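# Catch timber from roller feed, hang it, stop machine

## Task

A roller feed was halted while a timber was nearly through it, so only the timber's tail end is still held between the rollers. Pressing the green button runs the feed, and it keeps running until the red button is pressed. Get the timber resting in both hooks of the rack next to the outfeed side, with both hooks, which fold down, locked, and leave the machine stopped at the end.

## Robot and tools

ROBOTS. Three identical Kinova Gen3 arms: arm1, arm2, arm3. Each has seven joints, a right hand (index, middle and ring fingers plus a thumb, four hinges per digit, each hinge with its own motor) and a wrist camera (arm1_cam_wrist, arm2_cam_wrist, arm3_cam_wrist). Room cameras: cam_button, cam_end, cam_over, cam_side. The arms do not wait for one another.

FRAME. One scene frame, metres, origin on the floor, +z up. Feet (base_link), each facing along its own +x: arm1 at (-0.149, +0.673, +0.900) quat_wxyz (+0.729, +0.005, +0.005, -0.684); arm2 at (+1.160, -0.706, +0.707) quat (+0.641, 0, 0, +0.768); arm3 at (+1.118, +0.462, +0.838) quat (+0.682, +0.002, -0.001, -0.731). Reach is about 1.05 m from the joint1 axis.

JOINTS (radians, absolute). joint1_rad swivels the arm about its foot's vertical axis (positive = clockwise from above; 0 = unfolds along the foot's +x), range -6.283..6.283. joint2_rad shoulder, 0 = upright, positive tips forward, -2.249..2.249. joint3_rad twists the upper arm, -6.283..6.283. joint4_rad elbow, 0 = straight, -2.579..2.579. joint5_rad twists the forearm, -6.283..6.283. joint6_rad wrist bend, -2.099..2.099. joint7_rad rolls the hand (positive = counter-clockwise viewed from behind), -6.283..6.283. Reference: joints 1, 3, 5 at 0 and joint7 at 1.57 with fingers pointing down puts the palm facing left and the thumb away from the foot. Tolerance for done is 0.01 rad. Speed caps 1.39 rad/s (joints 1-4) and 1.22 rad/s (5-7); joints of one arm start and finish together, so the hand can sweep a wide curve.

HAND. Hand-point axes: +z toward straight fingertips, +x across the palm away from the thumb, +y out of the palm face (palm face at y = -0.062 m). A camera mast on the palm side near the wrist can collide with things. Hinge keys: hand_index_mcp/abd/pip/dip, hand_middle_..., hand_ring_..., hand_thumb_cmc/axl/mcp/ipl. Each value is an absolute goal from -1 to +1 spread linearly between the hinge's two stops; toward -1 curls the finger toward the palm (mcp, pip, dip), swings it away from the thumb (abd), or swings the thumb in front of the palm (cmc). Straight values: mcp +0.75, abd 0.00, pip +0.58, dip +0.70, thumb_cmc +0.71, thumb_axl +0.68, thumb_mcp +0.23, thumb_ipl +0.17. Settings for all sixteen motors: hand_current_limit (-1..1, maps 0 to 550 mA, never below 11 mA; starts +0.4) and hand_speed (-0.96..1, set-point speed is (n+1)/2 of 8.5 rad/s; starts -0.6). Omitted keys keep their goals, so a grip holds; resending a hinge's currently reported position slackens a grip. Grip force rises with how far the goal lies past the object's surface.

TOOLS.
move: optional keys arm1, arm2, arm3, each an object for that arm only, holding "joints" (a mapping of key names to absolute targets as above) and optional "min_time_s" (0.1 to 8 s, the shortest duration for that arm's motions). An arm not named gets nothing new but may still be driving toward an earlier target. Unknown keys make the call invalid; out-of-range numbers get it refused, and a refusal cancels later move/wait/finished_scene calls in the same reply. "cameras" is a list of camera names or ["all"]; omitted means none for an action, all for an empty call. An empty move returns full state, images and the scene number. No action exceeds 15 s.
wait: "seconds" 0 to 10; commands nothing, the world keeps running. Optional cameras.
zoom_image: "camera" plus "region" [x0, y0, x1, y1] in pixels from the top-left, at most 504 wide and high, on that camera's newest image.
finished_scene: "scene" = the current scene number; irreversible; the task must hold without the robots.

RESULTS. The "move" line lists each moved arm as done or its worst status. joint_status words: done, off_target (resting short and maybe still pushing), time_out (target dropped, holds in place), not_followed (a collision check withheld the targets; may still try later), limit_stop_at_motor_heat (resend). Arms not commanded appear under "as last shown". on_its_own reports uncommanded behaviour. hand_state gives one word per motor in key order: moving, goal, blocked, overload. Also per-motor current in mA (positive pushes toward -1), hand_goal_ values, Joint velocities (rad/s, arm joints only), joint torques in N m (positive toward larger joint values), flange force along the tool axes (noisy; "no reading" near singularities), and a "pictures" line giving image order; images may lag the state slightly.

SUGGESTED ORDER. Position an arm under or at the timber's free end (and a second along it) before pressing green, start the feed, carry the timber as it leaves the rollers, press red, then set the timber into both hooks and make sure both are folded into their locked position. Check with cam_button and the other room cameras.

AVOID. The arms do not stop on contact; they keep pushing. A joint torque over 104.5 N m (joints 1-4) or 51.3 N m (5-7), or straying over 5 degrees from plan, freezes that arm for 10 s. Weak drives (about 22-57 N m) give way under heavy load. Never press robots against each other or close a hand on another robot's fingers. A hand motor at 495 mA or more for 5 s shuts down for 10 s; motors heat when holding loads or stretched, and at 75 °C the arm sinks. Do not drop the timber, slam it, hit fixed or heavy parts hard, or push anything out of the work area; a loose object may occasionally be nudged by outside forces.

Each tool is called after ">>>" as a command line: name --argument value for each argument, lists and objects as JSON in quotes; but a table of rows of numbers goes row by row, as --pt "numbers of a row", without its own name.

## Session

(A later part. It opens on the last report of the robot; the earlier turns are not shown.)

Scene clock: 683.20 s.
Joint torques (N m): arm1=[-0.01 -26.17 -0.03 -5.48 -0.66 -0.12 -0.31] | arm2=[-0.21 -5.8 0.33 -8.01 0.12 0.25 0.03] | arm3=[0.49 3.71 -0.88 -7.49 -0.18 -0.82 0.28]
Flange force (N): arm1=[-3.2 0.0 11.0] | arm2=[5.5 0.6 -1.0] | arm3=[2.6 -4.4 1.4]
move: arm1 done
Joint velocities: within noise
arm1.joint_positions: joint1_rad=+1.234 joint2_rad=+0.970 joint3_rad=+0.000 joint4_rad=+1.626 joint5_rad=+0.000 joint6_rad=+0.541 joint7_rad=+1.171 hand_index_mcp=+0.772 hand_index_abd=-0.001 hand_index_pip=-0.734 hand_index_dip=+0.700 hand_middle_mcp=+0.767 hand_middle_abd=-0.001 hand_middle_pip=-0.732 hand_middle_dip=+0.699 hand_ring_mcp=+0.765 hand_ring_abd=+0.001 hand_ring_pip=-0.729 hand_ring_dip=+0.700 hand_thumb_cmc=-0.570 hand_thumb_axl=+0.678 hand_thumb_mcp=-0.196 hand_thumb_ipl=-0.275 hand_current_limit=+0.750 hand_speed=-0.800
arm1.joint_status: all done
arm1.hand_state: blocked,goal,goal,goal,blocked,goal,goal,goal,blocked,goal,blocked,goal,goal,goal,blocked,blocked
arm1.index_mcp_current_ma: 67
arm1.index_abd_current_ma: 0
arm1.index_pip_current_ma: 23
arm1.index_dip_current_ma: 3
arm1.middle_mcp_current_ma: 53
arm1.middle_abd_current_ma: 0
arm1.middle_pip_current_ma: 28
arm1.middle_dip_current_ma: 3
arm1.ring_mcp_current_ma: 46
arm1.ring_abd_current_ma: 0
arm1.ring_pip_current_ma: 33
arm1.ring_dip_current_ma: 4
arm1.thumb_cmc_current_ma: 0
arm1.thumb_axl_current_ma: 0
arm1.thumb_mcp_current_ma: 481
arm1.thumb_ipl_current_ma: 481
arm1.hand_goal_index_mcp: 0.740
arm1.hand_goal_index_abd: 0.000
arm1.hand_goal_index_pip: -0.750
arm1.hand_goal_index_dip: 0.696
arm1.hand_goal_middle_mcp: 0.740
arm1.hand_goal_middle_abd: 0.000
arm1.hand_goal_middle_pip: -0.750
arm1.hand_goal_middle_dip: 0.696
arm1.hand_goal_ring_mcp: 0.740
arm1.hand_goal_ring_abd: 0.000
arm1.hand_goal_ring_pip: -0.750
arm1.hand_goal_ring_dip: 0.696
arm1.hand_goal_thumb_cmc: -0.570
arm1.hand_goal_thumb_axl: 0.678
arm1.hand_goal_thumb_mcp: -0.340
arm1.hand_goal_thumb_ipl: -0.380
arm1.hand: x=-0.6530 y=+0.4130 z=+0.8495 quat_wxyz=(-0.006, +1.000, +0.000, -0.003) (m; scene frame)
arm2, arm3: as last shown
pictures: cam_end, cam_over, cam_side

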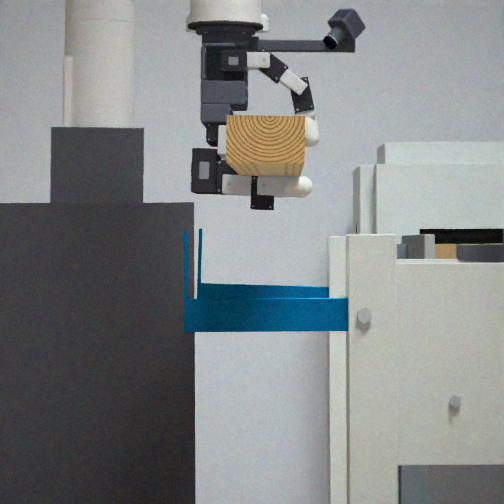

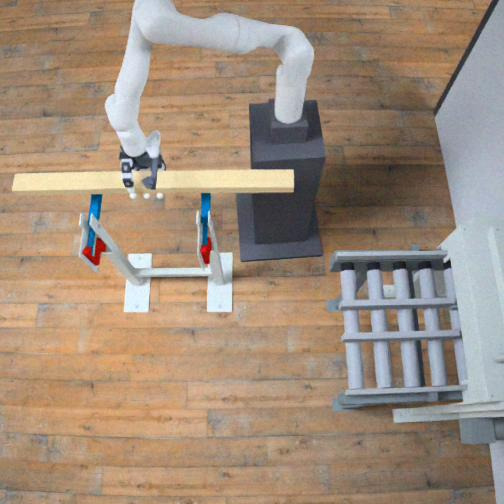

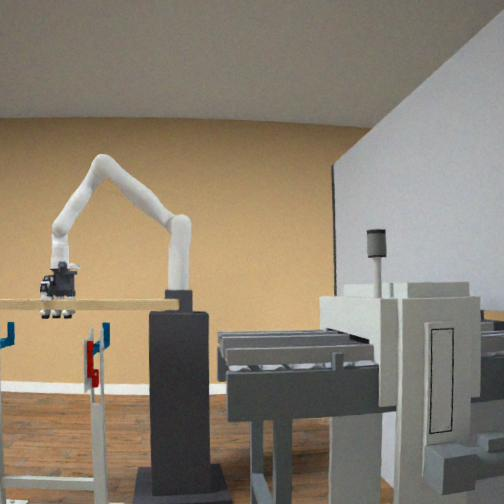

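>>> move --arm1 '{"joints":{"joint1_rad":1.2182,"joint2_rad":1.0729,"joint4_rad":1.6055,"joint6_rad":0.4583,"joint7_rad":1.1545},"min_time_s":3}' --cameras '[]'

>>> move --arm1 '{"joints":{"joint1_rad":1.2174,"joint2_rad":1.1376,"joint4_rad":1.5834,"joint6_rad":0.4157,"joint7_rad":1.1537},"min_time_s":2.5}' --cameras '["cam_over","cam_side","cam_end"]'

Scene clock: 703.20 s.
Joint torques (N m): arm1=[-0.05 -26.57 -0.12 -4.62 -0.6 -0.11 -0.29] | arm2=[-0.22 -5.81 0.26 -8.12 0.1 0.29 0.12] | arm3=[0.54 3.76 -0.88 -7.46 -0.16 -0.81 0.37]
Flange force (N): arm1=[-3.1 0.0 11.2] | arm2=[5.7 0.8 -0.6] | arm3=[2.7 -4.2 1.4]
move: arm1 done
Joint velocities: within noise
arm1.joint_positions: joint1_rad=+1.218 joint2_rad=+1.073 joint3_rad=+0.000 joint4_rad=+1.605 joint5_rad=+0.000 joint6_rad=+0.458 joint7_rad=+1.154 hand_index_mcp=+0.772 hand_index_abd=-0.001 hand_index_pip=-0.735 hand_index_dip=+0.700 hand_middle_mcp=+0.767 hand_middle_abd=+0.000 hand_middle_pip=-0.732 hand_middle_dip=+0.699 hand_ring_mcp=+0.765 hand_ring_abd=+0.001 hand_ring_pip=-0.729 hand_ring_dip=+0.700 hand_thumb_cmc=-0.570 hand_thumb_axl=+0.678 hand_thumb_mcp=-0.196 hand_thumb_ipl=-0.275 hand_current_limit=+0.750 hand_speed=-0.800
arm1.joint_status: all done
arm1.hand_state: blocked,goal,goal,goal,blocked,goal,goal,goal,blocked,goal,blocked,goal,goal,goal,blocked,blocked
arm1.index_mcp_current_ma: 67
arm1.index_abd_current_ma: 0
arm1.index_pip_current_ma: 22
arm1.index_dip_current_ma: 3
arm1.middle_mcp_current_ma: 53
arm1.middle_abd_current_ma: 0
arm1.middle_pip_current_ma: 28
arm1.middle_dip_current_ma: 3
arm1.ring_mcp_current_ma: 46
arm1.ring_abd_current_ma: 0
arm1.ring_pip_current_ma: 33
arm1.ring_dip_current_ma: 4
arm1.thumb_cmc_current_ma: 0
arm1.thumb_axl_current_ma: 0
arm1.thumb_mcp_current_ma: 481
arm1.thumb_ipl_current_ma: 481
arm1.hand_goal_index_mcp: 0.740
arm1.hand_goal_index_abd: 0.000
arm1.hand_goal_index_pip: -0.750
arm1.hand_goal_index_dip: 0.696
arm1.hand_goal_middle_mcp: 0.740
arm1.hand_goal_middle_abd: 0.000
arm1.hand_goal_middle_pip: -0.750
arm1.hand_goal_middle_dip: 0.696
arm1.hand_goal_ring_mcp: 0.740
arm1.hand_goal_ring_abd: 0.000
arm1.hand_goal_ring_pip: -0.750
arm1.hand_goal_ring_dip: 0.696
arm1.hand_goal_thumb_cmc: -0.570
arm1.hand_goal_thumb_axl: 0.678
arm1.hand_goal_thumb_mcp: -0.340
arm1.hand_goal_thumb_ipl: -0.380
arm1.hand: x=-0.6500 y=+0.4061 z=+0.7998 quat_wxyz=(-0.006, +1.000, +0.000, -0.003) (m; scene frame)
arm2, arm3: as last shown
pictures: none
No camera images: "cameras" was empty.

Scene clock: 706.00 s.
Joint torques (N m): arm1=[-0.03 -26.78 -0.05 -4.11 -0.58 -0.08 -0.31] | arm2=[-0.25 -5.89 0.26 -8.11 0.05 0.23 0.1] | arm3=[0.56 3.71 -0.75 -7.43 -0.14 -0.87 0.28]
Flange force (N): arm1=[-3.2 0.0 11.4] | arm2=[5.5 0.7 -0.7] | arm3=[2.5 -4.0 1.1]
move: arm1 done
Joint velocities: within noise
arm1.joint_positions: joint1_rad=+1.217 joint2_rad=+1.138 joint3_rad=+0.000 joint4_rad=+1.583 joint5_rad=+0.000 joint6_rad=+0.416 joint7_rad=+1.154 hand_index_mcp=+0.772 hand_index_abd=-0.001 hand_index_pip=-0.735 hand_index_dip=+0.700 hand_middle_mcp=+0.767 hand_middle_abd=+0.000 hand_middle_pip=-0.732 hand_middle_dip=+0.699 hand_ring_mcp=+0.765 hand_ring_abd=+0.001 hand_ring_pip=-0.729 hand_ring_dip=+0.700 hand_thumb_cmc=-0.570 hand_thumb_axl=+0.678 hand_thumb_mcp=-0.196 hand_thumb_ipl=-0.275 hand_current_limit=+0.750 hand_speed=-0.800
arm1.joint_status: all done
arm1.hand_state: blocked,goal,goal,goal,blocked,goal,goal,goal,blocked,goal,blocked,goal,goal,goal,blocked,blocked
arm1.index_mcp_current_ma: 67
arm1.index_abd_current_ma: 0
arm1.index_pip_current_ma: 22
arm1.index_dip_current_ma: 3
arm1.middle_mcp_current_ma: 53
arm1.middle_abd_current_ma: 0
arm1.middle_pip_current_ma: 28
arm1.middle_dip_current_ma: 3
arm1.ring_mcp_current_ma: 46
arm1.ring_abd_current_ma: 0
arm1.ring_pip_current_ma: 33
arm1.ring_dip_current_ma: 4
arm1.thumb_cmc_current_ma: 0
arm1.thumb_axl_current_ma: 0
arm1.thumb_mcp_current_ma: 481
arm1.thumb_ipl_current_ma: 481
arm1.hand_goal_index_mcp: 0.740
arm1.hand_goal_index_abd: 0.000
arm1.hand_goal_index_pip: -0.750
arm1.hand_goal_index_dip: 0.696
arm1.hand_goal_middle_mcp: 0.740
arm1.hand_goal_middle_abd: 0.000
arm1.hand_goal_middle_pip: -0.750
arm1.hand_goal_middle_dip: 0.696
arm1.hand_goal_ring_mcp: 0.740
arm1.hand_goal_ring_abd: 0.000
arm1.hand_goal_ring_pip: -0.750
arm1.hand_goal_ring_dip: 0.696
arm1.hand_goal_thumb_cmc: -0.570
arm1.hand_goal_thumb_axl: 0.678
arm1.hand_goal_thumb_mcp: -0.340
arm1.hand_goal_thumb_ipl: -0.380
arm1.hand: x=-0.6499 y=+0.4061 z=+0.7698 quat_wxyz=(-0.006, +1.000, +0.000, -0.003) (m; scene frame)
arm2, arm3: as last shown
pictures: cam_end, cam_over, cam_side

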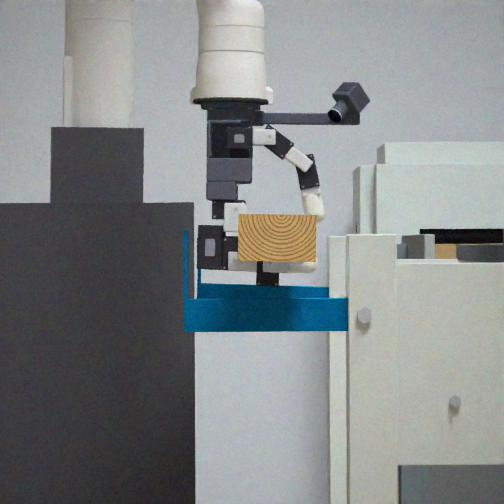

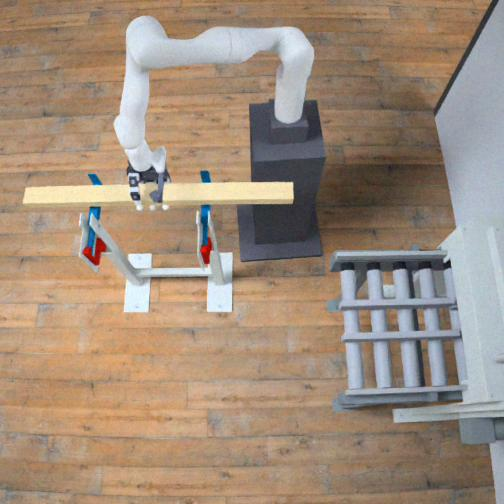

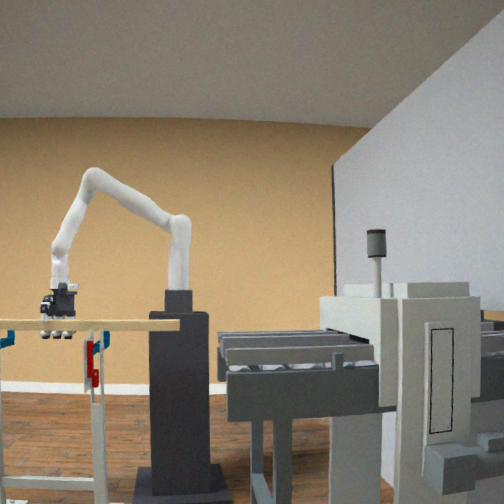

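>>> move --arm1 '{"joints":{"joint1_rad":1.2170,"joint2_rad":1.1814,"joint4_rad":1.5649,"joint6_rad":0.3905,"joint7_rad":1.1533},"min_time_s":2.5}' --cameras '["cam_end"]'

>>> move --arm1 '{"joints":{"joint1_rad":1.2170,"joint2_rad":1.2012,"joint4_rad":1.5556,"joint6_rad":0.3799,"joint7_rad":1.1533},"min_time_s":1.5}' --cameras '["cam_end","cam_side"]'

Scene clock: 722.70 s.
Joint torques (N m): arm1=[-0.07 -26.92 -0.04 -3.88 -0.56 -0.08 -0.29] | arm2=[-0.19 -5.78 0.32 -8.15 0.07 0.27 0.04] | arm3=[0.5 3.66 -0.82 -7.49 -0.2 -0.79 0.3]
Flange force (N): arm1=[-3.1 -0.1 11.5] | arm2=[5.8 0.7 -0.6] | arm3=[2.4 -4.2 1.5]
move: arm1 done
Joint velocities: within noise
arm1.joint_positions: joint1_rad=+1.217 joint2_rad=+1.181 joint3_rad=+0.000 joint4_rad=+1.565 joint5_rad=+0.000 joint6_rad=+0.390 joint7_rad=+1.153 hand_index_mcp=+0.772 hand_index_abd=-0.001 hand_index_pip=-0.735 hand_index_dip=+0.700 hand_middle_mcp=+0.767 hand_middle_abd=+0.000 hand_middle_pip=-0.732 hand_middle_dip=+0.699 hand_ring_mcp=+0.765 hand_ring_abd=+0.001 hand_ring_pip=-0.729 hand_ring_dip=+0.700 hand_thumb_cmc=-0.570 hand_thumb_axl=+0.678 hand_thumb_mcp=-0.196 hand_thumb_ipl=-0.275 hand_current_limit=+0.750 hand_speed=-0.800
arm1.joint_status: all done
arm1.hand_state: blocked,goal,goal,goal,blocked,goal,goal,goal,blocked,goal,blocked,goal,goal,goal,blocked,blocked
arm1.index_mcp_current_ma: 67
arm1.index_abd_current_ma: 0
arm1.index_pip_current_ma: 22
arm1.index_dip_current_ma: 3
arm1.middle_mcp_current_ma: 53
arm1.middle_abd_current_ma: 0
arm1.middle_pip_current_ma: 28
arm1.middle_dip_current_ma: 3
arm1.ring_mcp_current_ma: 46
arm1.ring_abd_current_ma: 0
arm1.ring_pip_current_ma: 33
arm1.ring_dip_current_ma: 4
arm1.thumb_cmc_current_ma: 0
arm1.thumb_axl_current_ma: 0
arm1.thumb_mcp_current_ma: 481
arm1.thumb_ipl_current_ma: 481
arm1.hand_goal_index_mcp: 0.740
arm1.hand_goal_index_abd: 0.000
arm1.hand_goal_index_pip: -0.750
arm1.hand_goal_index_dip: 0.696
arm1.hand_goal_middle_mcp: 0.740
arm1.hand_goal_middle_abd: 0.000
arm1.hand_goal_middle_pip: -0.750
arm1.hand_goal_middle_dip: 0.696
arm1.hand_goal_ring_mcp: 0.740
arm1.hand_goal_ring_abd: 0.000
arm1.hand_goal_ring_pip: -0.750
arm1.hand_goal_ring_dip: 0.696
arm1.hand_goal_thumb_cmc: -0.570
arm1.hand_goal_thumb_axl: 0.678
arm1.hand_goal_thumb_mcp: -0.340
arm1.hand_goal_thumb_ipl: -0.380
arm1.hand: x=-0.6500 y=+0.4061 z=+0.7497 quat_wxyz=(-0.006, +1.000, +0.000, -0.003) (m; scene frame)
arm2, arm3: as last shown
pictures: cam_end

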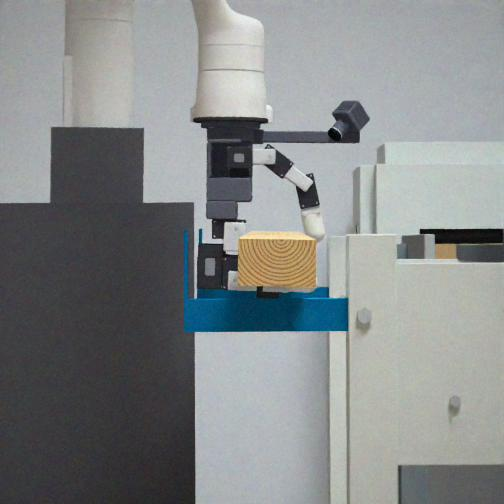

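Scene clock: 724.50 s.
Joint torques (N m): arm1=[-0.05 -27.05 -0.06 -3.78 -0.55 -0.11 -0.31] | arm2=[-0.31 -5.92 0.32 -8.06 0.09 0.28 0.03] | arm3=[0.48 3.7 -0.94 -7.43 -0.12 -0.75 0.36]
Flange force (N): arm1=[-3.1 0.0 11.6] | arm2=[5.3 0.4 -0.6] | arm3=[2.5 -4.3 1.4]
move: arm1 done
Joint velocities: within noise
arm1.joint_positions: joint1_rad=+1.217 joint2_rad=+1.201 joint3_rad=+0.000 joint4_rad=+1.556 joint5_rad=+0.000 joint6_rad=+0.380 joint7_rad=+1.153 hand_index_mcp=+0.772 hand_index_abd=-0.001 hand_index_pip=-0.735 hand_index_dip=+0.700 hand_middle_mcp=+0.767 hand_middle_abd=+0.000 hand_middle_pip=-0.732 hand_middle_dip=+0.699 hand_ring_mcp=+0.765 hand_ring_abd=+0.001 hand_ring_pip=-0.729 hand_ring_dip=+0.700 hand_thumb_cmc=-0.570 hand_thumb_axl=+0.678 hand_thumb_mcp=-0.196 hand_thumb_ipl=-0.275 hand_current_limit=+0.750 hand_speed=-0.800
arm1.joint_status: all done
arm1.hand_state: blocked,goal,goal,goal,blocked,goal,goal,goal,blocked,goal,blocked,goal,goal,goal,blocked,blocked
arm1.index_mcp_current_ma: 67
arm1.index_abd_current_ma: 0
arm1.index_pip_current_ma: 22
arm1.index_dip_current_ma: 3
arm1.middle_mcp_current_ma: 53
arm1.middle_abd_current_ma: 0
arm1.middle_pip_current_ma: 28
arm1.middle_dip_current_ma: 3
arm1.ring_mcp_current_ma: 46
arm1.ring_abd_current_ma: 0
arm1.ring_pip_current_ma: 33
arm1.ring_dip_current_ma: 4
arm1.thumb_cmc_current_ma: 0
arm1.thumb_axl_current_ma: 0
arm1.thumb_mcp_current_ma: 481
arm1.thumb_ipl_current_ma: 481
arm1.hand_goal_index_mcp: 0.740
arm1.hand_goal_index_abd: 0.000
arm1.hand_goal_index_pip: -0.750
arm1.hand_goal_index_dip: 0.696
arm1.hand_goal_middle_mcp: 0.740
arm1.hand_goal_middle_abd: 0.000
arm1.hand_goal_middle_pip: -0.750
arm1.hand_goal_middle_dip: 0.696
arm1.hand_goal_ring_mcp: 0.740
arm1.hand_goal_ring_abd: 0.000
arm1.hand_goal_ring_pip: -0.750
arm1.hand_goal_ring_dip: 0.696
arm1.hand_goal_thumb_cmc: -0.570
arm1.hand_goal_thumb_axl: 0.678
arm1.hand_goal_thumb_mcp: -0.340
arm1.hand_goal_thumb_ipl: -0.380
arm1.hand: x=-0.6500 y=+0.4062 z=+0.7407 quat_wxyz=(-0.006, +1.000, +0.000, -0.003) (m; scene frame)
arm2.joint_positions: joint1_rad=-0.360 joint2_rad=+0.000 joint3_rad=+0.000 joint4_rad=+1.900 joint5_rad=+0.000 joint6_rad=+1.250 joint7_rad=+1.555 hand_index_mcp=+0.754 hand_index_abd=-0.004 hand_index_pip=+0.577 hand_index_dip=+0.696 hand_middle_mcp=+0.753 hand_middle_abd=+0.000 hand_middle_pip=-0.893 hand_middle_dip=-0.697 hand_ring_mcp=+0.753 hand_ring_abd=+0.000 hand_ring_pip=-0.894 hand_ring_dip=-0.697 hand_thumb_cmc=+0.714 hand_thumb_axl=+0.677 hand_thumb_mcp=+0.223 hand_thumb_ipl=+0.168 hand_current_limit=+0.400 hand_speed=-0.600
arm2.joint_status: not commanded
arm2.hand_state: goal,goal,goal,goal,goal,goal,goal,goal,goal,goal,goal,goal,goal,goal,goal,goal
arm2.index_mcp_current_ma: 0
arm2.index_abd_current_ma: 0
arm2.index_pip_current_ma: 0
arm2.index_dip_current_ma: 0
arm2.middle_mcp_current_ma: 0
arm2.middle_abd_current_ma: 0
arm2.middle_pip_current_ma: 1
arm2.middle_dip_current_ma: 0
arm2.ring_mcp_current_ma: 0
arm2.ring_abd_current_ma: 0
arm2.ring_pip_current_ma: 1
arm2.ring_dip_current_ma: 0
arm2.thumb_cmc_current_ma: 0
arm2.thumb_axl_current_ma: 0
arm2.thumb_mcp_current_ma: 0
arm2.thumb_ipl_current_ma: 0
arm2.hand_goal_index_mcp: 0.754
arm2.hand_goal_index_abd: 0.000
arm2.hand_goal_index_pip: 0.576
arm2.hand_goal_index_dip: 0.696
arm2.hand_goal_middle_mcp: 0.754
arm2.hand_goal_middle_abd: 0.000
arm2.hand_goal_middle_pip: -0.900
arm2.hand_goal_middle_dip: -0.700
arm2.hand_goal_ring_mcp: 0.754
arm2.hand_goal_ring_abd: 0.000
arm2.hand_goal_ring_pip: -0.900
arm2.hand_goal_ring_dip: -0.700
arm2.hand_goal_thumb_cmc: 0.714
arm2.hand_goal_thumb_axl: 0.678
arm2.hand_goal_thumb_mcp: 0.226
arm2.hand_goal_thumb_ipl: 0.168
arm2.hand: x=+0.9448 y=-0.4626 z=+1.0092 quat_wxyz=(-0.002, -0.866, +0.500, -0.004) (m; scene frame)
arm3.joint_positions: joint1_rad=+0.678 joint2_rad=-0.567 joint3_rad=-0.160 joint4_rad=+1.442 joint5_rad=-0.077 joint6_rad=+2.014 joint7_rad=+1.661 hand_index_mcp=+0.753 hand_index_abd=+0.000 hand_index_pip=+0.577 hand_index_dip=+0.696 hand_middle_mcp=+0.753 hand_middle_abd=+0.000 hand_middle_pip=+0.577 hand_middle_dip=+0.696 hand_ring_mcp=+0.753 hand_ring_abd=+0.000 hand_ring_pip=+0.577 hand_ring_dip=+0.696 hand_thumb_cmc=+0.714 hand_thumb_axl=+0.677 hand_thumb_mcp=+0.224 hand_thumb_ipl=+0.168 hand_current_limit=+0.400 hand_speed=-0.600
arm3.joint_status: not commanded
arm3.hand_state: goal,goal,goal,goal,goal,goal,goal,goal,goal,goal,goal,goal,goal,goal,goal,goal
arm3.index_mcp_current_ma: -1
arm3.index_abd_current_ma: 0
arm3.index_pip_current_ma: 0
arm3.index_dip_current_ma: 0
arm3.middle_mcp_current_ma: -1
arm3.middle_abd_current_ma: 0
arm3.middle_pip_current_ma: 0
arm3.middle_dip_current_ma: 0
arm3.ring_mcp_current_ma: -1
arm3.ring_abd_current_ma: 0
arm3.ring_pip_current_ma: 0
arm3.ring_dip_current_ma: 0
arm3.thumb_cmc_current_ma: 0
arm3.thumb_axl_current_ma: -1
arm3.thumb_mcp_current_ma: -3
arm3.thumb_ipl_current_ma: 0
arm3.hand_goal_index_mcp: 0.754
arm3.hand_goal_index_abd: 0.000
arm3.hand_goal_index_pip: 0.576
arm3.hand_goal_index_dip: 0.696
arm3.hand_goal_middle_mcp: 0.754
arm3.hand_goal_middle_abd: 0.000
arm3.hand_goal_middle_pip: 0.576
arm3.hand_goal_middle_dip: 0.696
arm3.hand_goal_ring_mcp: 0.754
arm3.hand_goal_ring_abd: 0.000
arm3.hand_goal_ring_pip: 0.576
arm3.hand_goal_ring_dip: 0.696
arm3.hand_goal_thumb_cmc: 0.714
arm3.hand_goal_thumb_axl: 0.678
arm3.hand_goal_thumb_mcp: 0.226
arm3.hand_goal_thumb_ipl: 0.168
arm3.hand: x=+1.1449 y=+0.3188 z=+1.3872 quat_wxyz=(+0.043, +0.846, +0.519, -0.113) (m; scene frame)
pictures: cam_end, cam_side

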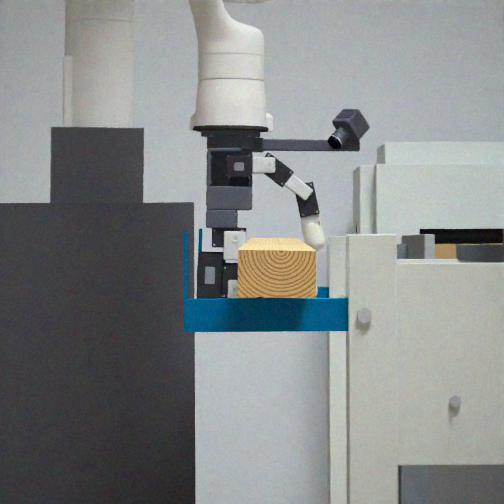

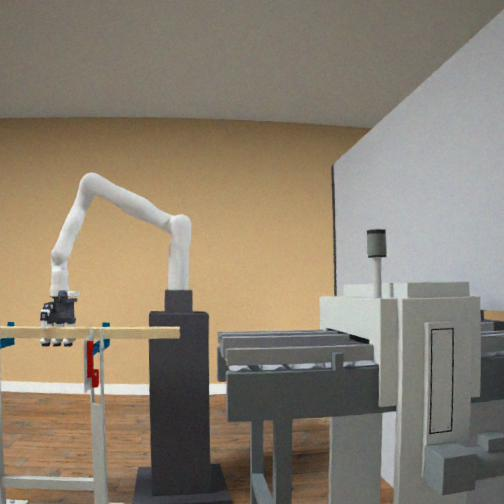

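>>> move --arm1 '{"joints":{"joint1_rad":1.2170,"joint2_rad":1.2101,"joint4_rad":1.5513,"joint6_rad":0.3753,"joint7_rad":1.1533},"min_time_s":1.2}' --cameras '["cam_end"]'

>>> move --arm1 '{"joints":{"joint1_rad":1.2170,"joint2_rad":1.2188,"joint4_rad":1.5469,"joint6_rad":0.3709,"joint7_rad":1.1533},"min_time_s":1.2}' --cameras '["cam_end"]'

Scene clock: 739.27 s.
Joint torques (N m): arm1=[-0.09 -27.05 -0.1 -3.68 -0.58 -0.13 -0.31] | arm2=[-0.23 -5.87 0.3 -8.09 0.13 0.21 0.03] | arm3=[0.49 3.71 -0.88 -7.4 -0.13 -0.8 0.25]
Flange force (N): arm1=[-3.4 0.0 11.6] | arm2=[5.5 0.5 -0.9] | arm3=[2.5 -4.4 1.2]
move: arm1 done
Joint velocities: within noise
arm1.joint_positions: joint1_rad=+1.217 joint2_rad=+1.210 joint3_rad=+0.000 joint4_rad=+1.551 joint5_rad=+0.000 joint6_rad=+0.375 joint7_rad=+1.153 hand_index_mcp=+0.772 hand_index_abd=-0.001 hand_index_pip=-0.735 hand_index_dip=+0.700 hand_middle_mcp=+0.767 hand_middle_abd=+0.000 hand_middle_pip=-0.732 hand_middle_dip=+0.699 hand_ring_mcp=+0.765 hand_ring_abd=+0.001 hand_ring_pip=-0.729 hand_ring_dip=+0.700 hand_thumb_cmc=-0.570 hand_thumb_axl=+0.678 hand_thumb_mcp=-0.196 hand_thumb_ipl=-0.275 hand_current_limit=+0.750 hand_speed=-0.800
arm1.joint_status: all done
arm1.hand_state: blocked,goal,goal,goal,blocked,goal,goal,goal,blocked,goal,blocked,goal,goal,goal,blocked,blocked
arm1.index_mcp_current_ma: 67
arm1.index_abd_current_ma: 0
arm1.index_pip_current_ma: 22
arm1.index_dip_current_ma: 3
arm1.middle_mcp_current_ma: 53
arm1.middle_abd_current_ma: 0
arm1.middle_pip_current_ma: 28
arm1.middle_dip_current_ma: 3
arm1.ring_mcp_current_ma: 46
arm1.ring_abd_current_ma: 0
arm1.ring_pip_current_ma: 33
arm1.ring_dip_current_ma: 4
arm1.thumb_cmc_current_ma: 0
arm1.thumb_axl_current_ma: 0
arm1.thumb_mcp_current_ma: 481
arm1.thumb_ipl_current_ma: 481
arm1.hand_goal_index_mcp: 0.740
arm1.hand_goal_index_abd: 0.000
arm1.hand_goal_index_pip: -0.750
arm1.hand_goal_index_dip: 0.696
arm1.hand_goal_middle_mcp: 0.740
arm1.hand_goal_middle_abd: 0.000
arm1.hand_goal_middle_pip: -0.750
arm1.hand_goal_middle_dip: 0.696
arm1.hand_goal_ring_mcp: 0.740
arm1.hand_goal_ring_abd: 0.000
arm1.hand_goal_ring_pip: -0.750
arm1.hand_goal_ring_dip: 0.696
arm1.hand_goal_thumb_cmc: -0.570
arm1.hand_goal_thumb_axl: 0.678
arm1.hand_goal_thumb_mcp: -0.340
arm1.hand_goal_thumb_ipl: -0.380
arm1.hand: x=-0.6500 y=+0.4063 z=+0.7367 quat_wxyz=(-0.006, +1.000, +0.000, -0.003) (m; scene frame)
arm2, arm3: as last shown
pictures: cam_end

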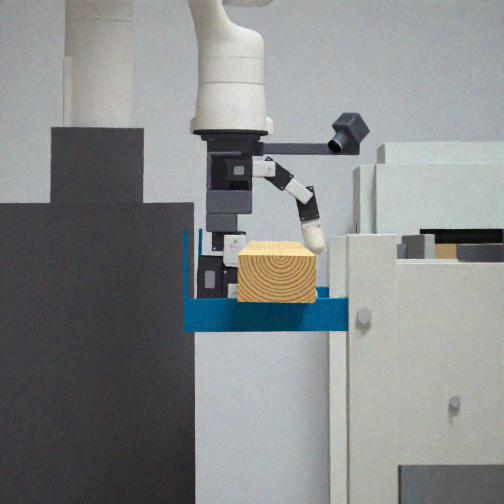

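Scene clock: 740.77 s.
Joint torques (N m): arm1=[-0.04 -27.12 -0.1 -3.66 -0.56 -0.09 -0.32] | arm2=[-0.25 -5.73 0.33 -8.09 0.06 0.26 0.11] | arm3=[0.52 3.71 -0.81 -7.45 -0.13 -0.8 0.33]
Flange force (N): arm1=[-3.2 0.0 11.8] | arm2=[5.8 0.8 -0.8] | arm3=[2.5 -4.0 1.3]
move: arm1 done
Joint velocities: within noise
arm1.joint_positions: joint1_rad=+1.217 joint2_rad=+1.219 joint3_rad=+0.000 joint4_rad=+1.547 joint5_rad=+0.000 joint6_rad=+0.371 joint7_rad=+1.153 hand_index_mcp=+0.772 hand_index_abd=-0.001 hand_index_pip=-0.735 hand_index_dip=+0.700 hand_middle_mcp=+0.767 hand_middle_abd=+0.000 hand_middle_pip=-0.732 hand_middle_dip=+0.699 hand_ring_mcp=+0.765 hand_ring_abd=+0.001 hand_ring_pip=-0.729 hand_ring_dip=+0.700 hand_thumb_cmc=-0.570 hand_thumb_axl=+0.678 hand_thumb_mcp=-0.196 hand_thumb_ipl=-0.275 hand_current_limit=+0.750 hand_speed=-0.800
arm1.joint_status: all done
arm1.hand_state: blocked,goal,goal,goal,blocked,goal,goal,goal,blocked,goal,blocked,goal,goal,goal,blocked,blocked
arm1.index_mcp_current_ma: 67
arm1.index_abd_current_ma: 0
arm1.index_pip_current_ma: 22
arm1.index_dip_current_ma: 3
arm1.middle_mcp_current_ma: 53
arm1.middle_abd_current_ma: 0
arm1.middle_pip_current_ma: 28
arm1.middle_dip_current_ma: 3
arm1.ring_mcp_current_ma: 46
arm1.ring_abd_current_ma: 0
arm1.ring_pip_current_ma: 33
arm1.ring_dip_current_ma: 4
arm1.thumb_cmc_current_ma: 0
arm1.thumb_axl_current_ma: 0
arm1.thumb_mcp_current_ma: 481
arm1.thumb_ipl_current_ma: 481
arm1.hand_goal_index_mcp: 0.740
arm1.hand_goal_index_abd: 0.000
arm1.hand_goal_index_pip: -0.750
arm1.hand_goal_index_dip: 0.696
arm1.hand_goal_middle_mcp: 0.740
arm1.hand_goal_middle_abd: 0.000
arm1.hand_goal_middle_pip: -0.750
arm1.hand_goal_middle_dip: 0.696
arm1.hand_goal_ring_mcp: 0.740
arm1.hand_goal_ring_abd: 0.000
arm1.hand_goal_ring_pip: -0.750
arm1.hand_goal_ring_dip: 0.696
arm1.hand_goal_thumb_cmc: -0.570
arm1.hand_goal_thumb_axl: 0.678
arm1.hand_goal_thumb_mcp: -0.340
arm1.hand_goal_thumb_ipl: -0.380
arm1.hand: x=-0.6500 y=+0.4063 z=+0.7328 quat_wxyz=(-0.006, +1.000, +0.000, -0.003) (m; scene frame)
arm2, arm3: as last shown
pictures: cam_end

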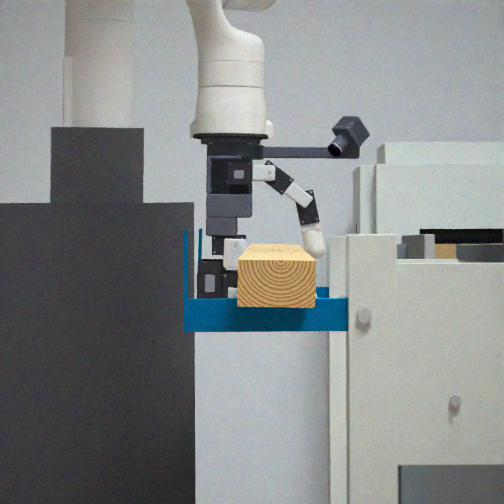

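>>> move --arm1 '{"joints":{"joint1_rad":1.2170,"joint2_rad":1.2276,"joint4_rad":1.5425,"joint6_rad":0.3665,"joint7_rad":1.1533},"min_time_s":1.5}' --cameras '["cam_end"]'

>>> move --arm1 '{"joints":{"joint1_rad":1.2170,"joint2_rad":1.2320,"joint4_rad":1.5402,"joint6_rad":0.3644,"joint7_rad":1.1533},"min_time_s":1.2}' --cameras '["cam_end"]'

Scene clock: 748.23 s.
Joint torques (N m): arm1=[-0.1 -26.55 -0.08 -3.44 -0.52 0.01 -0.27] | arm2=[-0.21 -5.89 0.23 -8.13 0.06 0.25 0.03] | arm3=[0.48 3.65 -0.87 -7.52 -0.15 -0.85 0.35]
Flange force (N): arm1=[-3.0 -0.1 10.8] | arm2=[5.5 0.5 -0.6] | arm3=[2.5 -4.2 1.4]
move: arm1 done
Joint velocities: within noise
arm1.joint_positions: joint1_rad=+1.217 joint2_rad=+1.228 joint3_rad=+0.000 joint4_rad=+1.542 joint5_rad=+0.000 joint6_rad=+0.367 joint7_rad=+1.153 hand_index_mcp=+0.772 hand_index_abd=-0.001 hand_index_pip=-0.737 hand_index_dip=+0.700 hand_middle_mcp=+0.767 hand_middle_abd=+0.000 hand_middle_pip=-0.732 hand_middle_dip=+0.699 hand_ring_mcp=+0.765 hand_ring_abd=+0.002 hand_ring_pip=-0.728 hand_ring_dip=+0.700 hand_thumb_cmc=-0.570 hand_thumb_axl=+0.678 hand_thumb_mcp=-0.196 hand_thumb_ipl=-0.275 hand_current_limit=+0.750 hand_speed=-0.800
arm1.joint_status: all done
arm1.hand_state: blocked,goal,goal,goal,blocked,goal,goal,goal,blocked,goal,blocked,goal,goal,goal,blocked,blocked
arm1.index_mcp_current_ma: 67
arm1.index_abd_current_ma: 0
arm1.index_pip_current_ma: 17
arm1.index_dip_current_ma: 3
arm1.middle_mcp_current_ma: 53
arm1.middle_abd_current_ma: 0
arm1.middle_pip_current_ma: 28
arm1.middle_dip_current_ma: 3
arm1.ring_mcp_current_ma: 46
arm1.ring_abd_current_ma: 1
arm1.ring_pip_current_ma: 36
arm1.ring_dip_current_ma: 4
arm1.thumb_cmc_current_ma: 0
arm1.thumb_axl_current_ma: 0
arm1.thumb_mcp_current_ma: 481
arm1.thumb_ipl_current_ma: 481
arm1.hand_goal_index_mcp: 0.740
arm1.hand_goal_index_abd: 0.000
arm1.hand_goal_index_pip: -0.750
arm1.hand_goal_index_dip: 0.696
arm1.hand_goal_middle_mcp: 0.740
arm1.hand_goal_middle_abd: 0.000
arm1.hand_goal_middle_pip: -0.750
arm1.hand_goal_middle_dip: 0.696
arm1.hand_goal_ring_mcp: 0.740
arm1.hand_goal_ring_abd: 0.000
arm1.hand_goal_ring_pip: -0.750
arm1.hand_goal_ring_dip: 0.696
arm1.hand_goal_thumb_cmc: -0.570
arm1.hand_goal_thumb_axl: 0.678
arm1.hand_goal_thumb_mcp: -0.340
arm1.hand_goal_thumb_ipl: -0.380
arm1.hand: x=-0.6500 y=+0.4064 z=+0.7288 quat_wxyz=(-0.006, +1.000, +0.000, -0.003) (m; scene frame)
arm2, arm3: as last shown
pictures: cam_end

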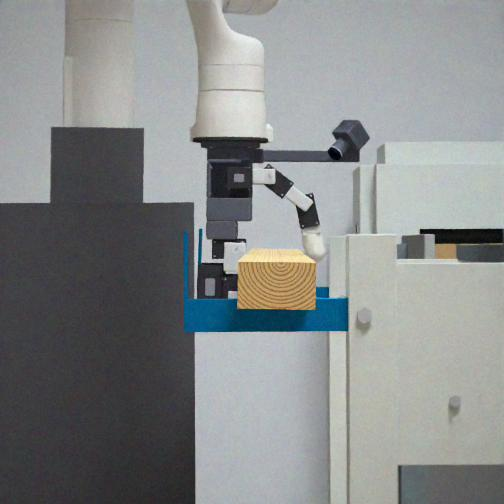

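Scene clock: 749.73 s.
Joint torques (N m): arm1=[-0.15 -25.42 -0.2 -3.44 -0.6 0.03 -0.33] | arm2=[-0.24 -5.88 0.27 -8.07 0.02 0.3 0.03] | arm3=[0.54 3.66 -0.84 -7.4 -0.19 -0.82 0.33]
Flange force (N): arm1=[-2.1 -0.7 8.2] | arm2=[5.4 0.5 -0.6] | arm3=[2.4 -4.3 1.0]
move: arm1 done
Joint velocities: within noise
arm1.joint_positions: joint1_rad=+1.217 joint2_rad=+1.232 joint3_rad=+0.000 joint4_rad=+1.540 joint5_rad=+0.000 joint6_rad=+0.364 joint7_rad=+1.153 hand_index_mcp=+0.772 hand_index_abd=-0.001 hand_index_pip=-0.741 hand_index_dip=+0.700 hand_middle_mcp=+0.767 hand_middle_abd=+0.000 hand_middle_pip=-0.732 hand_middle_dip=+0.699 hand_ring_mcp=+0.765 hand_ring_abd=+0.006 hand_ring_pip=-0.726 hand_ring_dip=+0.700 hand_thumb_cmc=-0.571 hand_thumb_axl=+0.677 hand_thumb_mcp=-0.196 hand_thumb_ipl=-0.275 hand_current_limit=+0.750 hand_speed=-0.800
arm1.joint_status: all done
arm1.hand_state: blocked,goal,goal,goal,blocked,goal,goal,goal,blocked,goal,blocked,goal,goal,goal,blocked,blocked
arm1.index_mcp_current_ma: 67
arm1.index_abd_current_ma: 0
arm1.index_pip_current_ma: 10
arm1.index_dip_current_ma: 3
arm1.middle_mcp_current_ma: 53
arm1.middle_abd_current_ma: 0
arm1.middle_pip_current_ma: 28
arm1.middle_dip_current_ma: 3
arm1.ring_mcp_current_ma: 48
arm1.ring_abd_current_ma: 5
arm1.ring_pip_current_ma: 41
arm1.ring_dip_current_ma: 4
arm1.thumb_cmc_current_ma: -1
arm1.thumb_axl_current_ma: -1
arm1.thumb_mcp_current_ma: 481
arm1.thumb_ipl_current_ma: 481
arm1.hand_goal_index_mcp: 0.740
arm1.hand_goal_index_abd: 0.000
arm1.hand_goal_index_pip: -0.750
arm1.hand_goal_index_dip: 0.696
arm1.hand_goal_middle_mcp: 0.740
arm1.hand_goal_middle_abd: 0.000
arm1.hand_goal_middle_pip: -0.750
arm1.hand_goal_middle_dip: 0.696
arm1.hand_goal_ring_mcp: 0.740
arm1.hand_goal_ring_abd: 0.000
arm1.hand_goal_ring_pip: -0.750
arm1.hand_goal_ring_dip: 0.696
arm1.hand_goal_thumb_cmc: -0.570
arm1.hand_goal_thumb_axl: 0.678
arm1.hand_goal_thumb_mcp: -0.340
arm1.hand_goal_thumb_ipl: -0.380
arm1.hand: x=-0.6500 y=+0.4064 z=+0.7268 quat_wxyz=(-0.006, +1.000, +0.000, -0.003) (m; scene frame)
arm2, arm3: as last shown
pictures: cam_end

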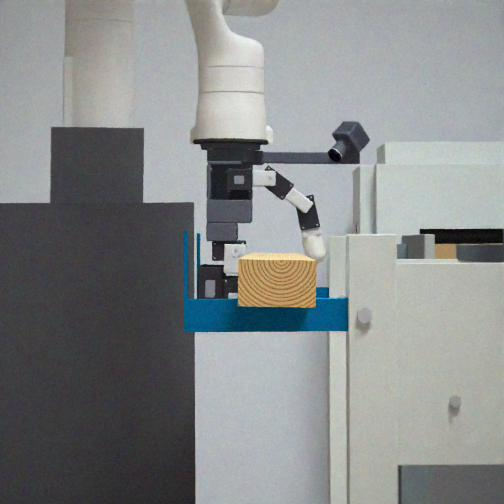

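>>> move --arm1 '{"joints":{"joint1_rad":1.2170,"joint2_rad":1.2366,"joint4_rad":1.5378,"joint6_rad":0.3622,"joint7_rad":1.1533},"min_time_s":1.2}' --cameras '["cam_end"]'

>>> move --arm1 '{"joints":{"joint1_rad":1.2170,"joint2_rad":1.2410,"joint4_rad":1.5355,"joint6_rad":0.3601,"joint7_rad":1.1533},"min_time_s":1.2}' --cameras '["cam_end","cam_side"]'

Scene clock: 756.57 s.
Joint torques (N m): arm1=[-1.76 -20.52 -1.23 -2.65 -0.36 0.06 -0.09] | arm2=[-0.18 -5.9 0.28 -8.08 0.08 0.31 0.07] | arm3=[0.59 3.7 -0.86 -7.49 -0.1 -0.85 0.35]
Flange force (N): arm1=[-2.0 -3.6 -1.7] | arm2=[5.4 0.7 -0.5] | arm3=[2.6 -4.2 1.4]
move: arm1 done
Joint velocities: within noise
arm1.joint_positions: joint1_rad=+1.217 joint2_rad=+1.237 joint3_rad=+0.000 joint4_rad=+1.538 joint5_rad=+0.000 joint6_rad=+0.362 joint7_rad=+1.153 hand_index_mcp=+0.768 hand_index_abd=-0.001 hand_index_pip=-0.743 hand_index_dip=+0.700 hand_middle_mcp=+0.763 hand_middle_abd=+0.000 hand_middle_pip=-0.741 hand_middle_dip=+0.699 hand_ring_mcp=+0.759 hand_ring_abd=+0.006 hand_ring_pip=-0.726 hand_ring_dip=+0.699 hand_thumb_cmc=-0.571 hand_thumb_axl=+0.677 hand_thumb_mcp=-0.195 hand_thumb_ipl=-0.279 hand_current_limit=+0.750 hand_speed=-0.800
arm1.joint_status: all done
arm1.hand_state: blocked,goal,goal,goal,blocked,goal,goal,goal,goal,goal,blocked,goal,goal,goal,blocked,blocked
arm1.index_mcp_current_ma: 56
arm1.index_abd_current_ma: 0
arm1.index_pip_current_ma: 8
arm1.index_dip_current_ma: 3
arm1.middle_mcp_current_ma: 43
arm1.middle_abd_current_ma: 0
arm1.middle_pip_current_ma: 10
arm1.middle_dip_current_ma: 2
arm1.ring_mcp_current_ma: 32
arm1.ring_abd_current_ma: 5
arm1.ring_pip_current_ma: 41
arm1.ring_dip_current_ma: 2
arm1.thumb_cmc_current_ma: -1
arm1.thumb_axl_current_ma: -1
arm1.thumb_mcp_current_ma: 481
arm1.thumb_ipl_current_ma: 466
arm1.hand_goal_index_mcp: 0.740
arm1.hand_goal_index_abd: 0.000
arm1.hand_goal_index_pip: -0.750
arm1.hand_goal_index_dip: 0.696
arm1.hand_goal_middle_mcp: 0.740
arm1.hand_goal_middle_abd: 0.000
arm1.hand_goal_middle_pip: -0.750
arm1.hand_goal_middle_dip: 0.696
arm1.hand_goal_ring_mcp: 0.740
arm1.hand_goal_ring_abd: 0.000
arm1.hand_goal_ring_pip: -0.750
arm1.hand_goal_ring_dip: 0.696
arm1.hand_goal_thumb_cmc: -0.570
arm1.hand_goal_thumb_axl: 0.678
arm1.hand_goal_thumb_mcp: -0.340
arm1.hand_goal_thumb_ipl: -0.380
arm1.hand: x=-0.6500 y=+0.4065 z=+0.7247 quat_wxyz=(-0.006, +1.000, +0.000, -0.003) (m; scene frame)
arm2, arm3: as last shown
pictures: cam_end

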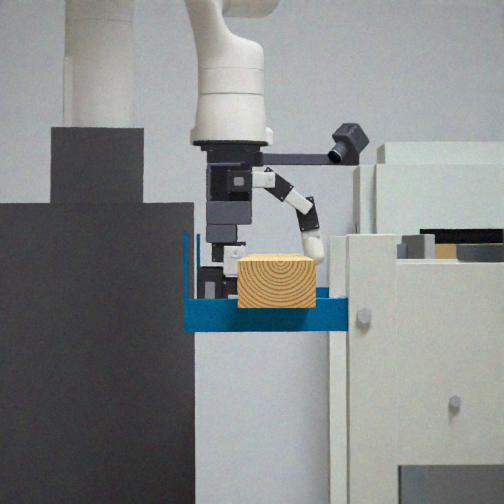

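Scene clock: 758.07 s.
Joint torques (N m): arm1=[-1.55 -16.82 -1.03 -1.5 -0.42 0.06 -0.23] | arm2=[-0.21 -5.88 0.24 -8.11 0.14 0.3 0.04] | arm3=[0.49 3.7 -0.91 -7.5 -0.16 -0.81 0.32]
Flange force (N): arm1=[-3.1 -3.0 -8.6] | arm2=[5.5 0.5 -0.5] | arm3=[2.6 -4.4 1.5]
move: arm1 done
Joint velocities: within noise
arm1.joint_positions: joint1_rad=+1.217 joint2_rad=+1.241 joint3_rad=+0.000 joint4_rad=+1.535 joint5_rad=+0.000 joint6_rad=+0.360 joint7_rad=+1.153 hand_index_mcp=+0.765 hand_index_abd=-0.001 hand_index_pip=-0.743 hand_index_dip=+0.700 hand_middle_mcp=+0.760 hand_middle_abd=+0.000 hand_middle_pip=-0.741 hand_middle_dip=+0.699 hand_ring_mcp=+0.755 hand_ring_abd=+0.004 hand_ring_pip=-0.743 hand_ring_dip=+0.699 hand_thumb_cmc=-0.571 hand_thumb_axl=+0.677 hand_thumb_mcp=-0.191 hand_thumb_ipl=-0.279 hand_current_limit=+0.750 hand_speed=-0.800
arm1.joint_status: all done
arm1.hand_state: blocked,goal,goal,goal,blocked,goal,goal,goal,goal,goal,goal,goal,goal,goal,blocked,blocked
arm1.index_mcp_current_ma: 47
arm1.index_abd_current_ma: 0
arm1.index_pip_current_ma: 8
arm1.index_dip_current_ma: 3
arm1.middle_mcp_current_ma: 35
arm1.middle_abd_current_ma: 0
arm1.middle_pip_current_ma: 10
arm1.middle_dip_current_ma: 2
arm1.ring_mcp_current_ma: 23
arm1.ring_abd_current_ma: 3
arm1.ring_pip_current_ma: 8
arm1.ring_dip_current_ma: 2
arm1.thumb_cmc_current_ma: -1
arm1.thumb_axl_current_ma: -1
arm1.thumb_mcp_current_ma: 481
arm1.thumb_ipl_current_ma: 466
arm1.hand_goal_index_mcp: 0.740
arm1.hand_goal_index_abd: 0.000
arm1.hand_goal_index_pip: -0.750
arm1.hand_goal_index_dip: 0.696
arm1.hand_goal_middle_mcp: 0.740
arm1.hand_goal_middle_abd: 0.000
arm1.hand_goal_middle_pip: -0.750
arm1.hand_goal_middle_dip: 0.696
arm1.hand_goal_ring_mcp: 0.740
arm1.hand_goal_ring_abd: 0.000
arm1.hand_goal_ring_pip: -0.750
arm1.hand_goal_ring_dip: 0.696
arm1.hand_goal_thumb_cmc: -0.570
arm1.hand_goal_thumb_axl: 0.678
arm1.hand_goal_thumb_mcp: -0.340
arm1.hand_goal_thumb_ipl: -0.380
arm1.hand: x=-0.6500 y=+0.4065 z=+0.7227 quat_wxyz=(-0.006, +1.000, +0.000, -0.003) (m; scene frame)
arm2, arm3: as last shown
pictures: cam_end, cam_side

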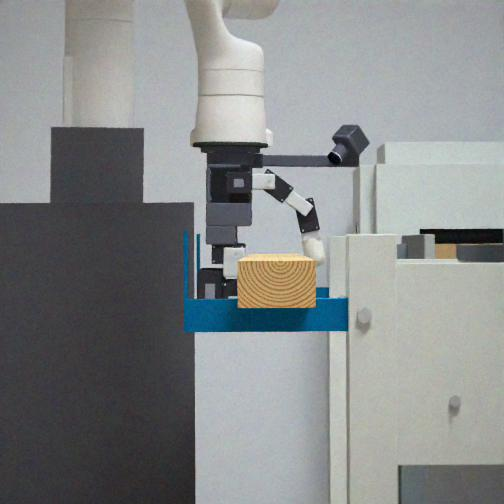

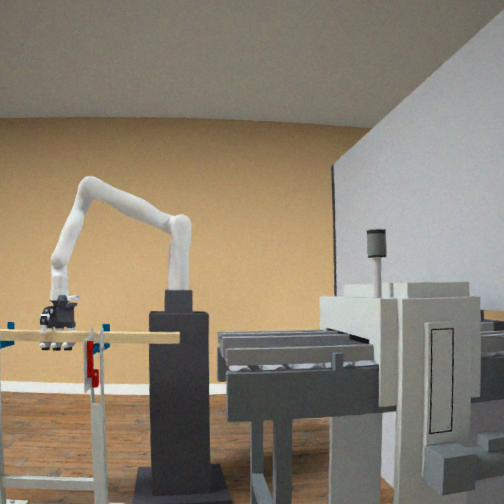

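>>> move --arm1 '{"joints":{"hand_thumb_mcp":-0.16,"hand_thumb_ipl":-0.24}}' --cameras '[]'

>>> move --arm1 '{"joints":{"hand_thumb_mcp":0.2247,"hand_thumb_ipl":0.1676}}' --cameras '["cam_end"]'

Scene clock: 766.97 s.
Joint torques (N m): arm1=[-1.49 -21.43 -1.21 -2.61 -0.54 -0.27 -0.23] | arm2=[-0.26 -5.86 0.32 -8.06 0.05 0.22 0.11] | arm3=[0.45 3.61 -0.82 -7.36 -0.18 -0.82 0.32]
Flange force (N): arm1=[-3.6 -2.7 0.0] | arm2=[5.5 0.8 -0.9] | arm3=[2.2 -4.1 0.8]
move: arm1 done
Joint velocities: within noise
arm1.joint_positions: joint1_rad=+1.217 joint2_rad=+1.241 joint3_rad=+0.000 joint4_rad=+1.535 joint5_rad=+0.000 joint6_rad=+0.360 joint7_rad=+1.153 hand_index_mcp=+0.758 hand_index_abd=-0.001 hand_index_pip=-0.743 hand_index_dip=+0.700 hand_middle_mcp=+0.753 hand_middle_abd=+0.000 hand_middle_pip=-0.741 hand_middle_dip=+0.699 hand_ring_mcp=+0.748 hand_ring_abd=+0.003 hand_ring_pip=-0.743 hand_ring_dip=+0.699 hand_thumb_cmc=-0.571 hand_thumb_axl=+0.677 hand_thumb_mcp=-0.166 hand_thumb_ipl=-0.242 hand_current_limit=+0.750 hand_speed=-0.800
arm1.joint_status: all done
arm1.hand_state: goal,goal,goal,goal,goal,goal,goal,goal,goal,goal,goal,goal,goal,goal,goal,goal
arm1.index_mcp_current_ma: 30
arm1.index_abd_current_ma: 0
arm1.index_pip_current_ma: 8
arm1.index_dip_current_ma: 3
arm1.middle_mcp_current_ma: 19
arm1.middle_abd_current_ma: 0
arm1.middle_pip_current_ma: 10
arm1.middle_dip_current_ma: 2
arm1.ring_mcp_current_ma: 10
arm1.ring_abd_current_ma: 2
arm1.ring_pip_current_ma: 8
arm1.ring_dip_current_ma: 2
arm1.thumb_cmc_current_ma: 0
arm1.thumb_axl_current_ma: 0
arm1.thumb_mcp_current_ma: -9
arm1.thumb_ipl_current_ma: -2
arm1.hand_goal_index_mcp: 0.740
arm1.hand_goal_index_abd: 0.000
arm1.hand_goal_index_pip: -0.750
arm1.hand_goal_index_dip: 0.696
arm1.hand_goal_middle_mcp: 0.740
arm1.hand_goal_middle_abd: 0.000
arm1.hand_goal_middle_pip: -0.750
arm1.hand_goal_middle_dip: 0.696
arm1.hand_goal_ring_mcp: 0.740
arm1.hand_goal_ring_abd: 0.000
arm1.hand_goal_ring_pip: -0.750
arm1.hand_goal_ring_dip: 0.696
arm1.hand_goal_thumb_cmc: -0.570
arm1.hand_goal_thumb_axl: 0.678
arm1.hand_goal_thumb_mcp: -0.160
arm1.hand_goal_thumb_ipl: -0.240
arm1.hand: x=-0.6500 y=+0.4065 z=+0.7227 quat_wxyz=(-0.006, +1.000, +0.000, -0.003) (m; scene frame)
arm2, arm3: as last shown
pictures: none
No camera images: "cameras" was empty.

Scene clock: 768.17 s.
Joint torques (N m): arm1=[-1.45 -21.44 -1.19 -2.61 -0.53 -0.25 -0.25] | arm2=[-0.18 -5.84 0.37 -8 0.12 0.27 0.06] | arm3=[0.62 3.68 -0.85 -7.4 -0.12 -0.87 0.32]
Flange force (N): arm1=[-3.5 -2.7 0.0] | arm2=[5.4 0.8 -0.9] | arm3=[2.5 -4.3 0.9]
move: arm1 done
Joint velocities: within noise
arm1.joint_positions: joint1_rad=+1.217 joint2_rad=+1.241 joint3_rad=+0.000 joint4_rad=+1.535 joint5_rad=+0.000 joint6_rad=+0.360 joint7_rad=+1.153 hand_index_mcp=+0.758 hand_index_abd=-0.001 hand_index_pip=-0.743 hand_index_dip=+0.700 hand_middle_mcp=+0.753 hand_middle_abd=+0.000 hand_middle_pip=-0.741 hand_middle_dip=+0.699 hand_ring_mcp=+0.748 hand_ring_abd=+0.003 hand_ring_pip=-0.743 hand_ring_dip=+0.699 hand_thumb_cmc=-0.571 hand_thumb_axl=+0.677 hand_thumb_mcp=+0.214 hand_thumb_ipl=+0.164 hand_current_limit=+0.750 hand_speed=-0.800
arm1.joint_status: all done
arm1.hand_state: goal,goal,goal,goal,goal,goal,goal,goal,goal,goal,goal,goal,goal,goal,goal,goal
arm1.index_mcp_current_ma: 29
arm1.index_abd_current_ma: 0
arm1.index_pip_current_ma: 8
arm1.index_dip_current_ma: 3
arm1.middle_mcp_current_ma: 19
arm1.middle_abd_current_ma: 0
arm1.middle_pip_current_ma: 10
arm1.middle_dip_current_ma: 2
arm1.ring_mcp_current_ma: 10
arm1.ring_abd_current_ma: 2
arm1.ring_pip_current_ma: 8
arm1.ring_dip_current_ma: 2
arm1.thumb_cmc_current_ma: 0
arm1.thumb_axl_current_ma: 0
arm1.thumb_mcp_current_ma: -17
arm1.thumb_ipl_current_ma: -5
arm1.hand_goal_index_mcp: 0.740
arm1.hand_goal_index_abd: 0.000
arm1.hand_goal_index_pip: -0.750
arm1.hand_goal_index_dip: 0.696
arm1.hand_goal_middle_mcp: 0.740
arm1.hand_goal_middle_abd: 0.000
arm1.hand_goal_middle_pip: -0.750
arm1.hand_goal_middle_dip: 0.696
arm1.hand_goal_ring_mcp: 0.740
arm1.hand_goal_ring_abd: 0.000
arm1.hand_goal_ring_pip: -0.750
arm1.hand_goal_ring_dip: 0.696
arm1.hand_goal_thumb_cmc: -0.570
arm1.hand_goal_thumb_axl: 0.678
arm1.hand_goal_thumb_mcp: 0.224
arm1.hand_goal_thumb_ipl: 0.168
arm1.hand: x=-0.6500 y=+0.4065 z=+0.7227 quat_wxyz=(-0.006, +1.000, +0.000, -0.003) (m; scene frame)
arm2.joint_positions: joint1_rad=-0.360 joint2_rad=+0.000 joint3_rad=+0.000 joint4_rad=+1.900 joint5_rad=+0.000 joint6_rad=+1.250 joint7_rad=+1.555 hand_index_mcp=+0.754 hand_index_abd=-0.004 hand_index_pip=+0.577 hand_index_dip=+0.696 hand_middle_mcp=+0.753 hand_middle_abd=+0.000 hand_middle_pip=-0.893 hand_middle_dip=-0.697 hand_ring_mcp=+0.753 hand_ring_abd=+0.000 hand_ring_pip=-0.894 hand_ring_dip=-0.697 hand_thumb_cmc=+0.714 hand_thumb_axl=+0.677 hand_thumb_mcp=+0.223 hand_thumb_ipl=+0.168 hand_current_limit=+0.400 hand_speed=-0.600
arm2.joint_status: not commanded
arm2.hand_state: goal,goal,goal,goal,goal,goal,goal,goal,goal,goal,goal,goal,goal,goal,goal,goal
arm2.index_mcp_current_ma: 0
arm2.index_abd_current_ma: 0
arm2.index_pip_current_ma: 0
arm2.index_dip_current_ma: 0
arm2.middle_mcp_current_ma: 0
arm2.middle_abd_current_ma: 0
arm2.middle_pip_current_ma: 1
arm2.middle_dip_current_ma: 0
arm2.ring_mcp_current_ma: 0
arm2.ring_abd_current_ma: 0
arm2.ring_pip_current_ma: 1
arm2.ring_dip_current_ma: 0
arm2.thumb_cmc_current_ma: 0
arm2.thumb_axl_current_ma: 0
arm2.thumb_mcp_current_ma: 0
arm2.thumb_ipl_current_ma: 0
arm2.hand_goal_index_mcp: 0.754
arm2.hand_goal_index_abd: 0.000
arm2.hand_goal_index_pip: 0.576
arm2.hand_goal_index_dip: 0.696
arm2.hand_goal_middle_mcp: 0.754
arm2.hand_goal_middle_abd: 0.000
arm2.hand_goal_middle_pip: -0.900
arm2.hand_goal_middle_dip: -0.700
arm2.hand_goal_ring_mcp: 0.754
arm2.hand_goal_ring_abd: 0.000
arm2.hand_goal_ring_pip: -0.900
arm2.hand_goal_ring_dip: -0.700
arm2.hand_goal_thumb_cmc: 0.714
arm2.hand_goal_thumb_axl: 0.678
arm2.hand_goal_thumb_mcp: 0.226
arm2.hand_goal_thumb_ipl: 0.168
arm2.hand: x=+0.9448 y=-0.4626 z=+1.0092 quat_wxyz=(-0.002, -0.866, +0.500, -0.004) (m; scene frame)
arm3.joint_positions: joint1_rad=+0.678 joint2_rad=-0.567 joint3_rad=-0.160 joint4_rad=+1.442 joint5_rad=-0.077 joint6_rad=+2.014 joint7_rad=+1.661 hand_index_mcp=+0.753 hand_index_abd=+0.000 hand_index_pip=+0.577 hand_index_dip=+0.696 hand_middle_mcp=+0.753 hand_middle_abd=+0.000 hand_middle_pip=+0.577 hand_middle_dip=+0.696 hand_ring_mcp=+0.753 hand_ring_abd=+0.000 hand_ring_pip=+0.577 hand_ring_dip=+0.696 hand_thumb_cmc=+0.714 hand_thumb_axl=+0.677 hand_thumb_mcp=+0.224 hand_thumb_ipl=+0.168 hand_current_limit=+0.400 hand_speed=-0.600
arm3.joint_status: not commanded
arm3.hand_state: goal,goal,goal,goal,goal,goal,goal,goal,goal,goal,goal,goal,goal,goal,goal,goal
arm3.index_mcp_current_ma: -1
arm3.index_abd_current_ma: 0
arm3.index_pip_current_ma: 0
arm3.index_dip_current_ma: 0
arm3.middle_mcp_current_ma: -1
arm3.middle_abd_current_ma: 0
arm3.middle_pip_current_ma: 0
arm3.middle_dip_current_ma: 0
arm3.ring_mcp_current_ma: -1
arm3.ring_abd_current_ma: 0
arm3.ring_pip_current_ma: 0
arm3.ring_dip_current_ma: 0
arm3.thumb_cmc_current_ma: 0
arm3.thumb_axl_current_ma: -1
arm3.thumb_mcp_current_ma: -3
arm3.thumb_ipl_current_ma: 0
arm3.hand_goal_index_mcp: 0.754
arm3.hand_goal_index_abd: 0.000
arm3.hand_goal_index_pip: 0.576
arm3.hand_goal_index_dip: 0.696
arm3.hand_goal_middle_mcp: 0.754
arm3.hand_goal_middle_abd: 0.000
arm3.hand_goal_middle_pip: 0.576
arm3.hand_goal_middle_dip: 0.696
arm3.hand_goal_ring_mcp: 0.754
arm3.hand_goal_ring_abd: 0.000
arm3.hand_goal_ring_pip: 0.576
arm3.hand_goal_ring_dip: 0.696
arm3.hand_goal_thumb_cmc: 0.714
arm3.hand_goal_thumb_axl: 0.678
arm3.hand_goal_thumb_mcp: 0.226
arm3.hand_goal_thumb_ipl: 0.168
arm3.hand: x=+1.1449 y=+0.3188 z=+1.3872 quat_wxyz=(+0.043, +0.846, +0.519, -0.113) (m; scene frame)
pictures: cam_end

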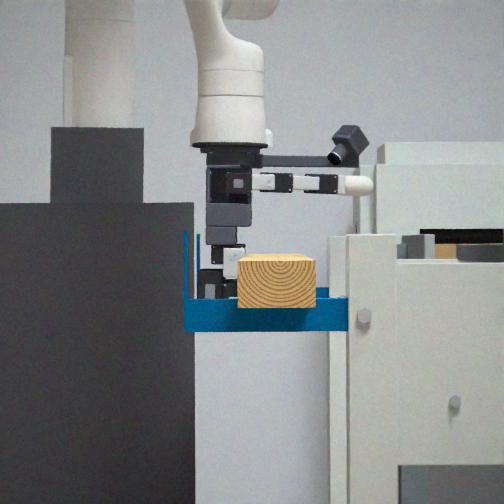

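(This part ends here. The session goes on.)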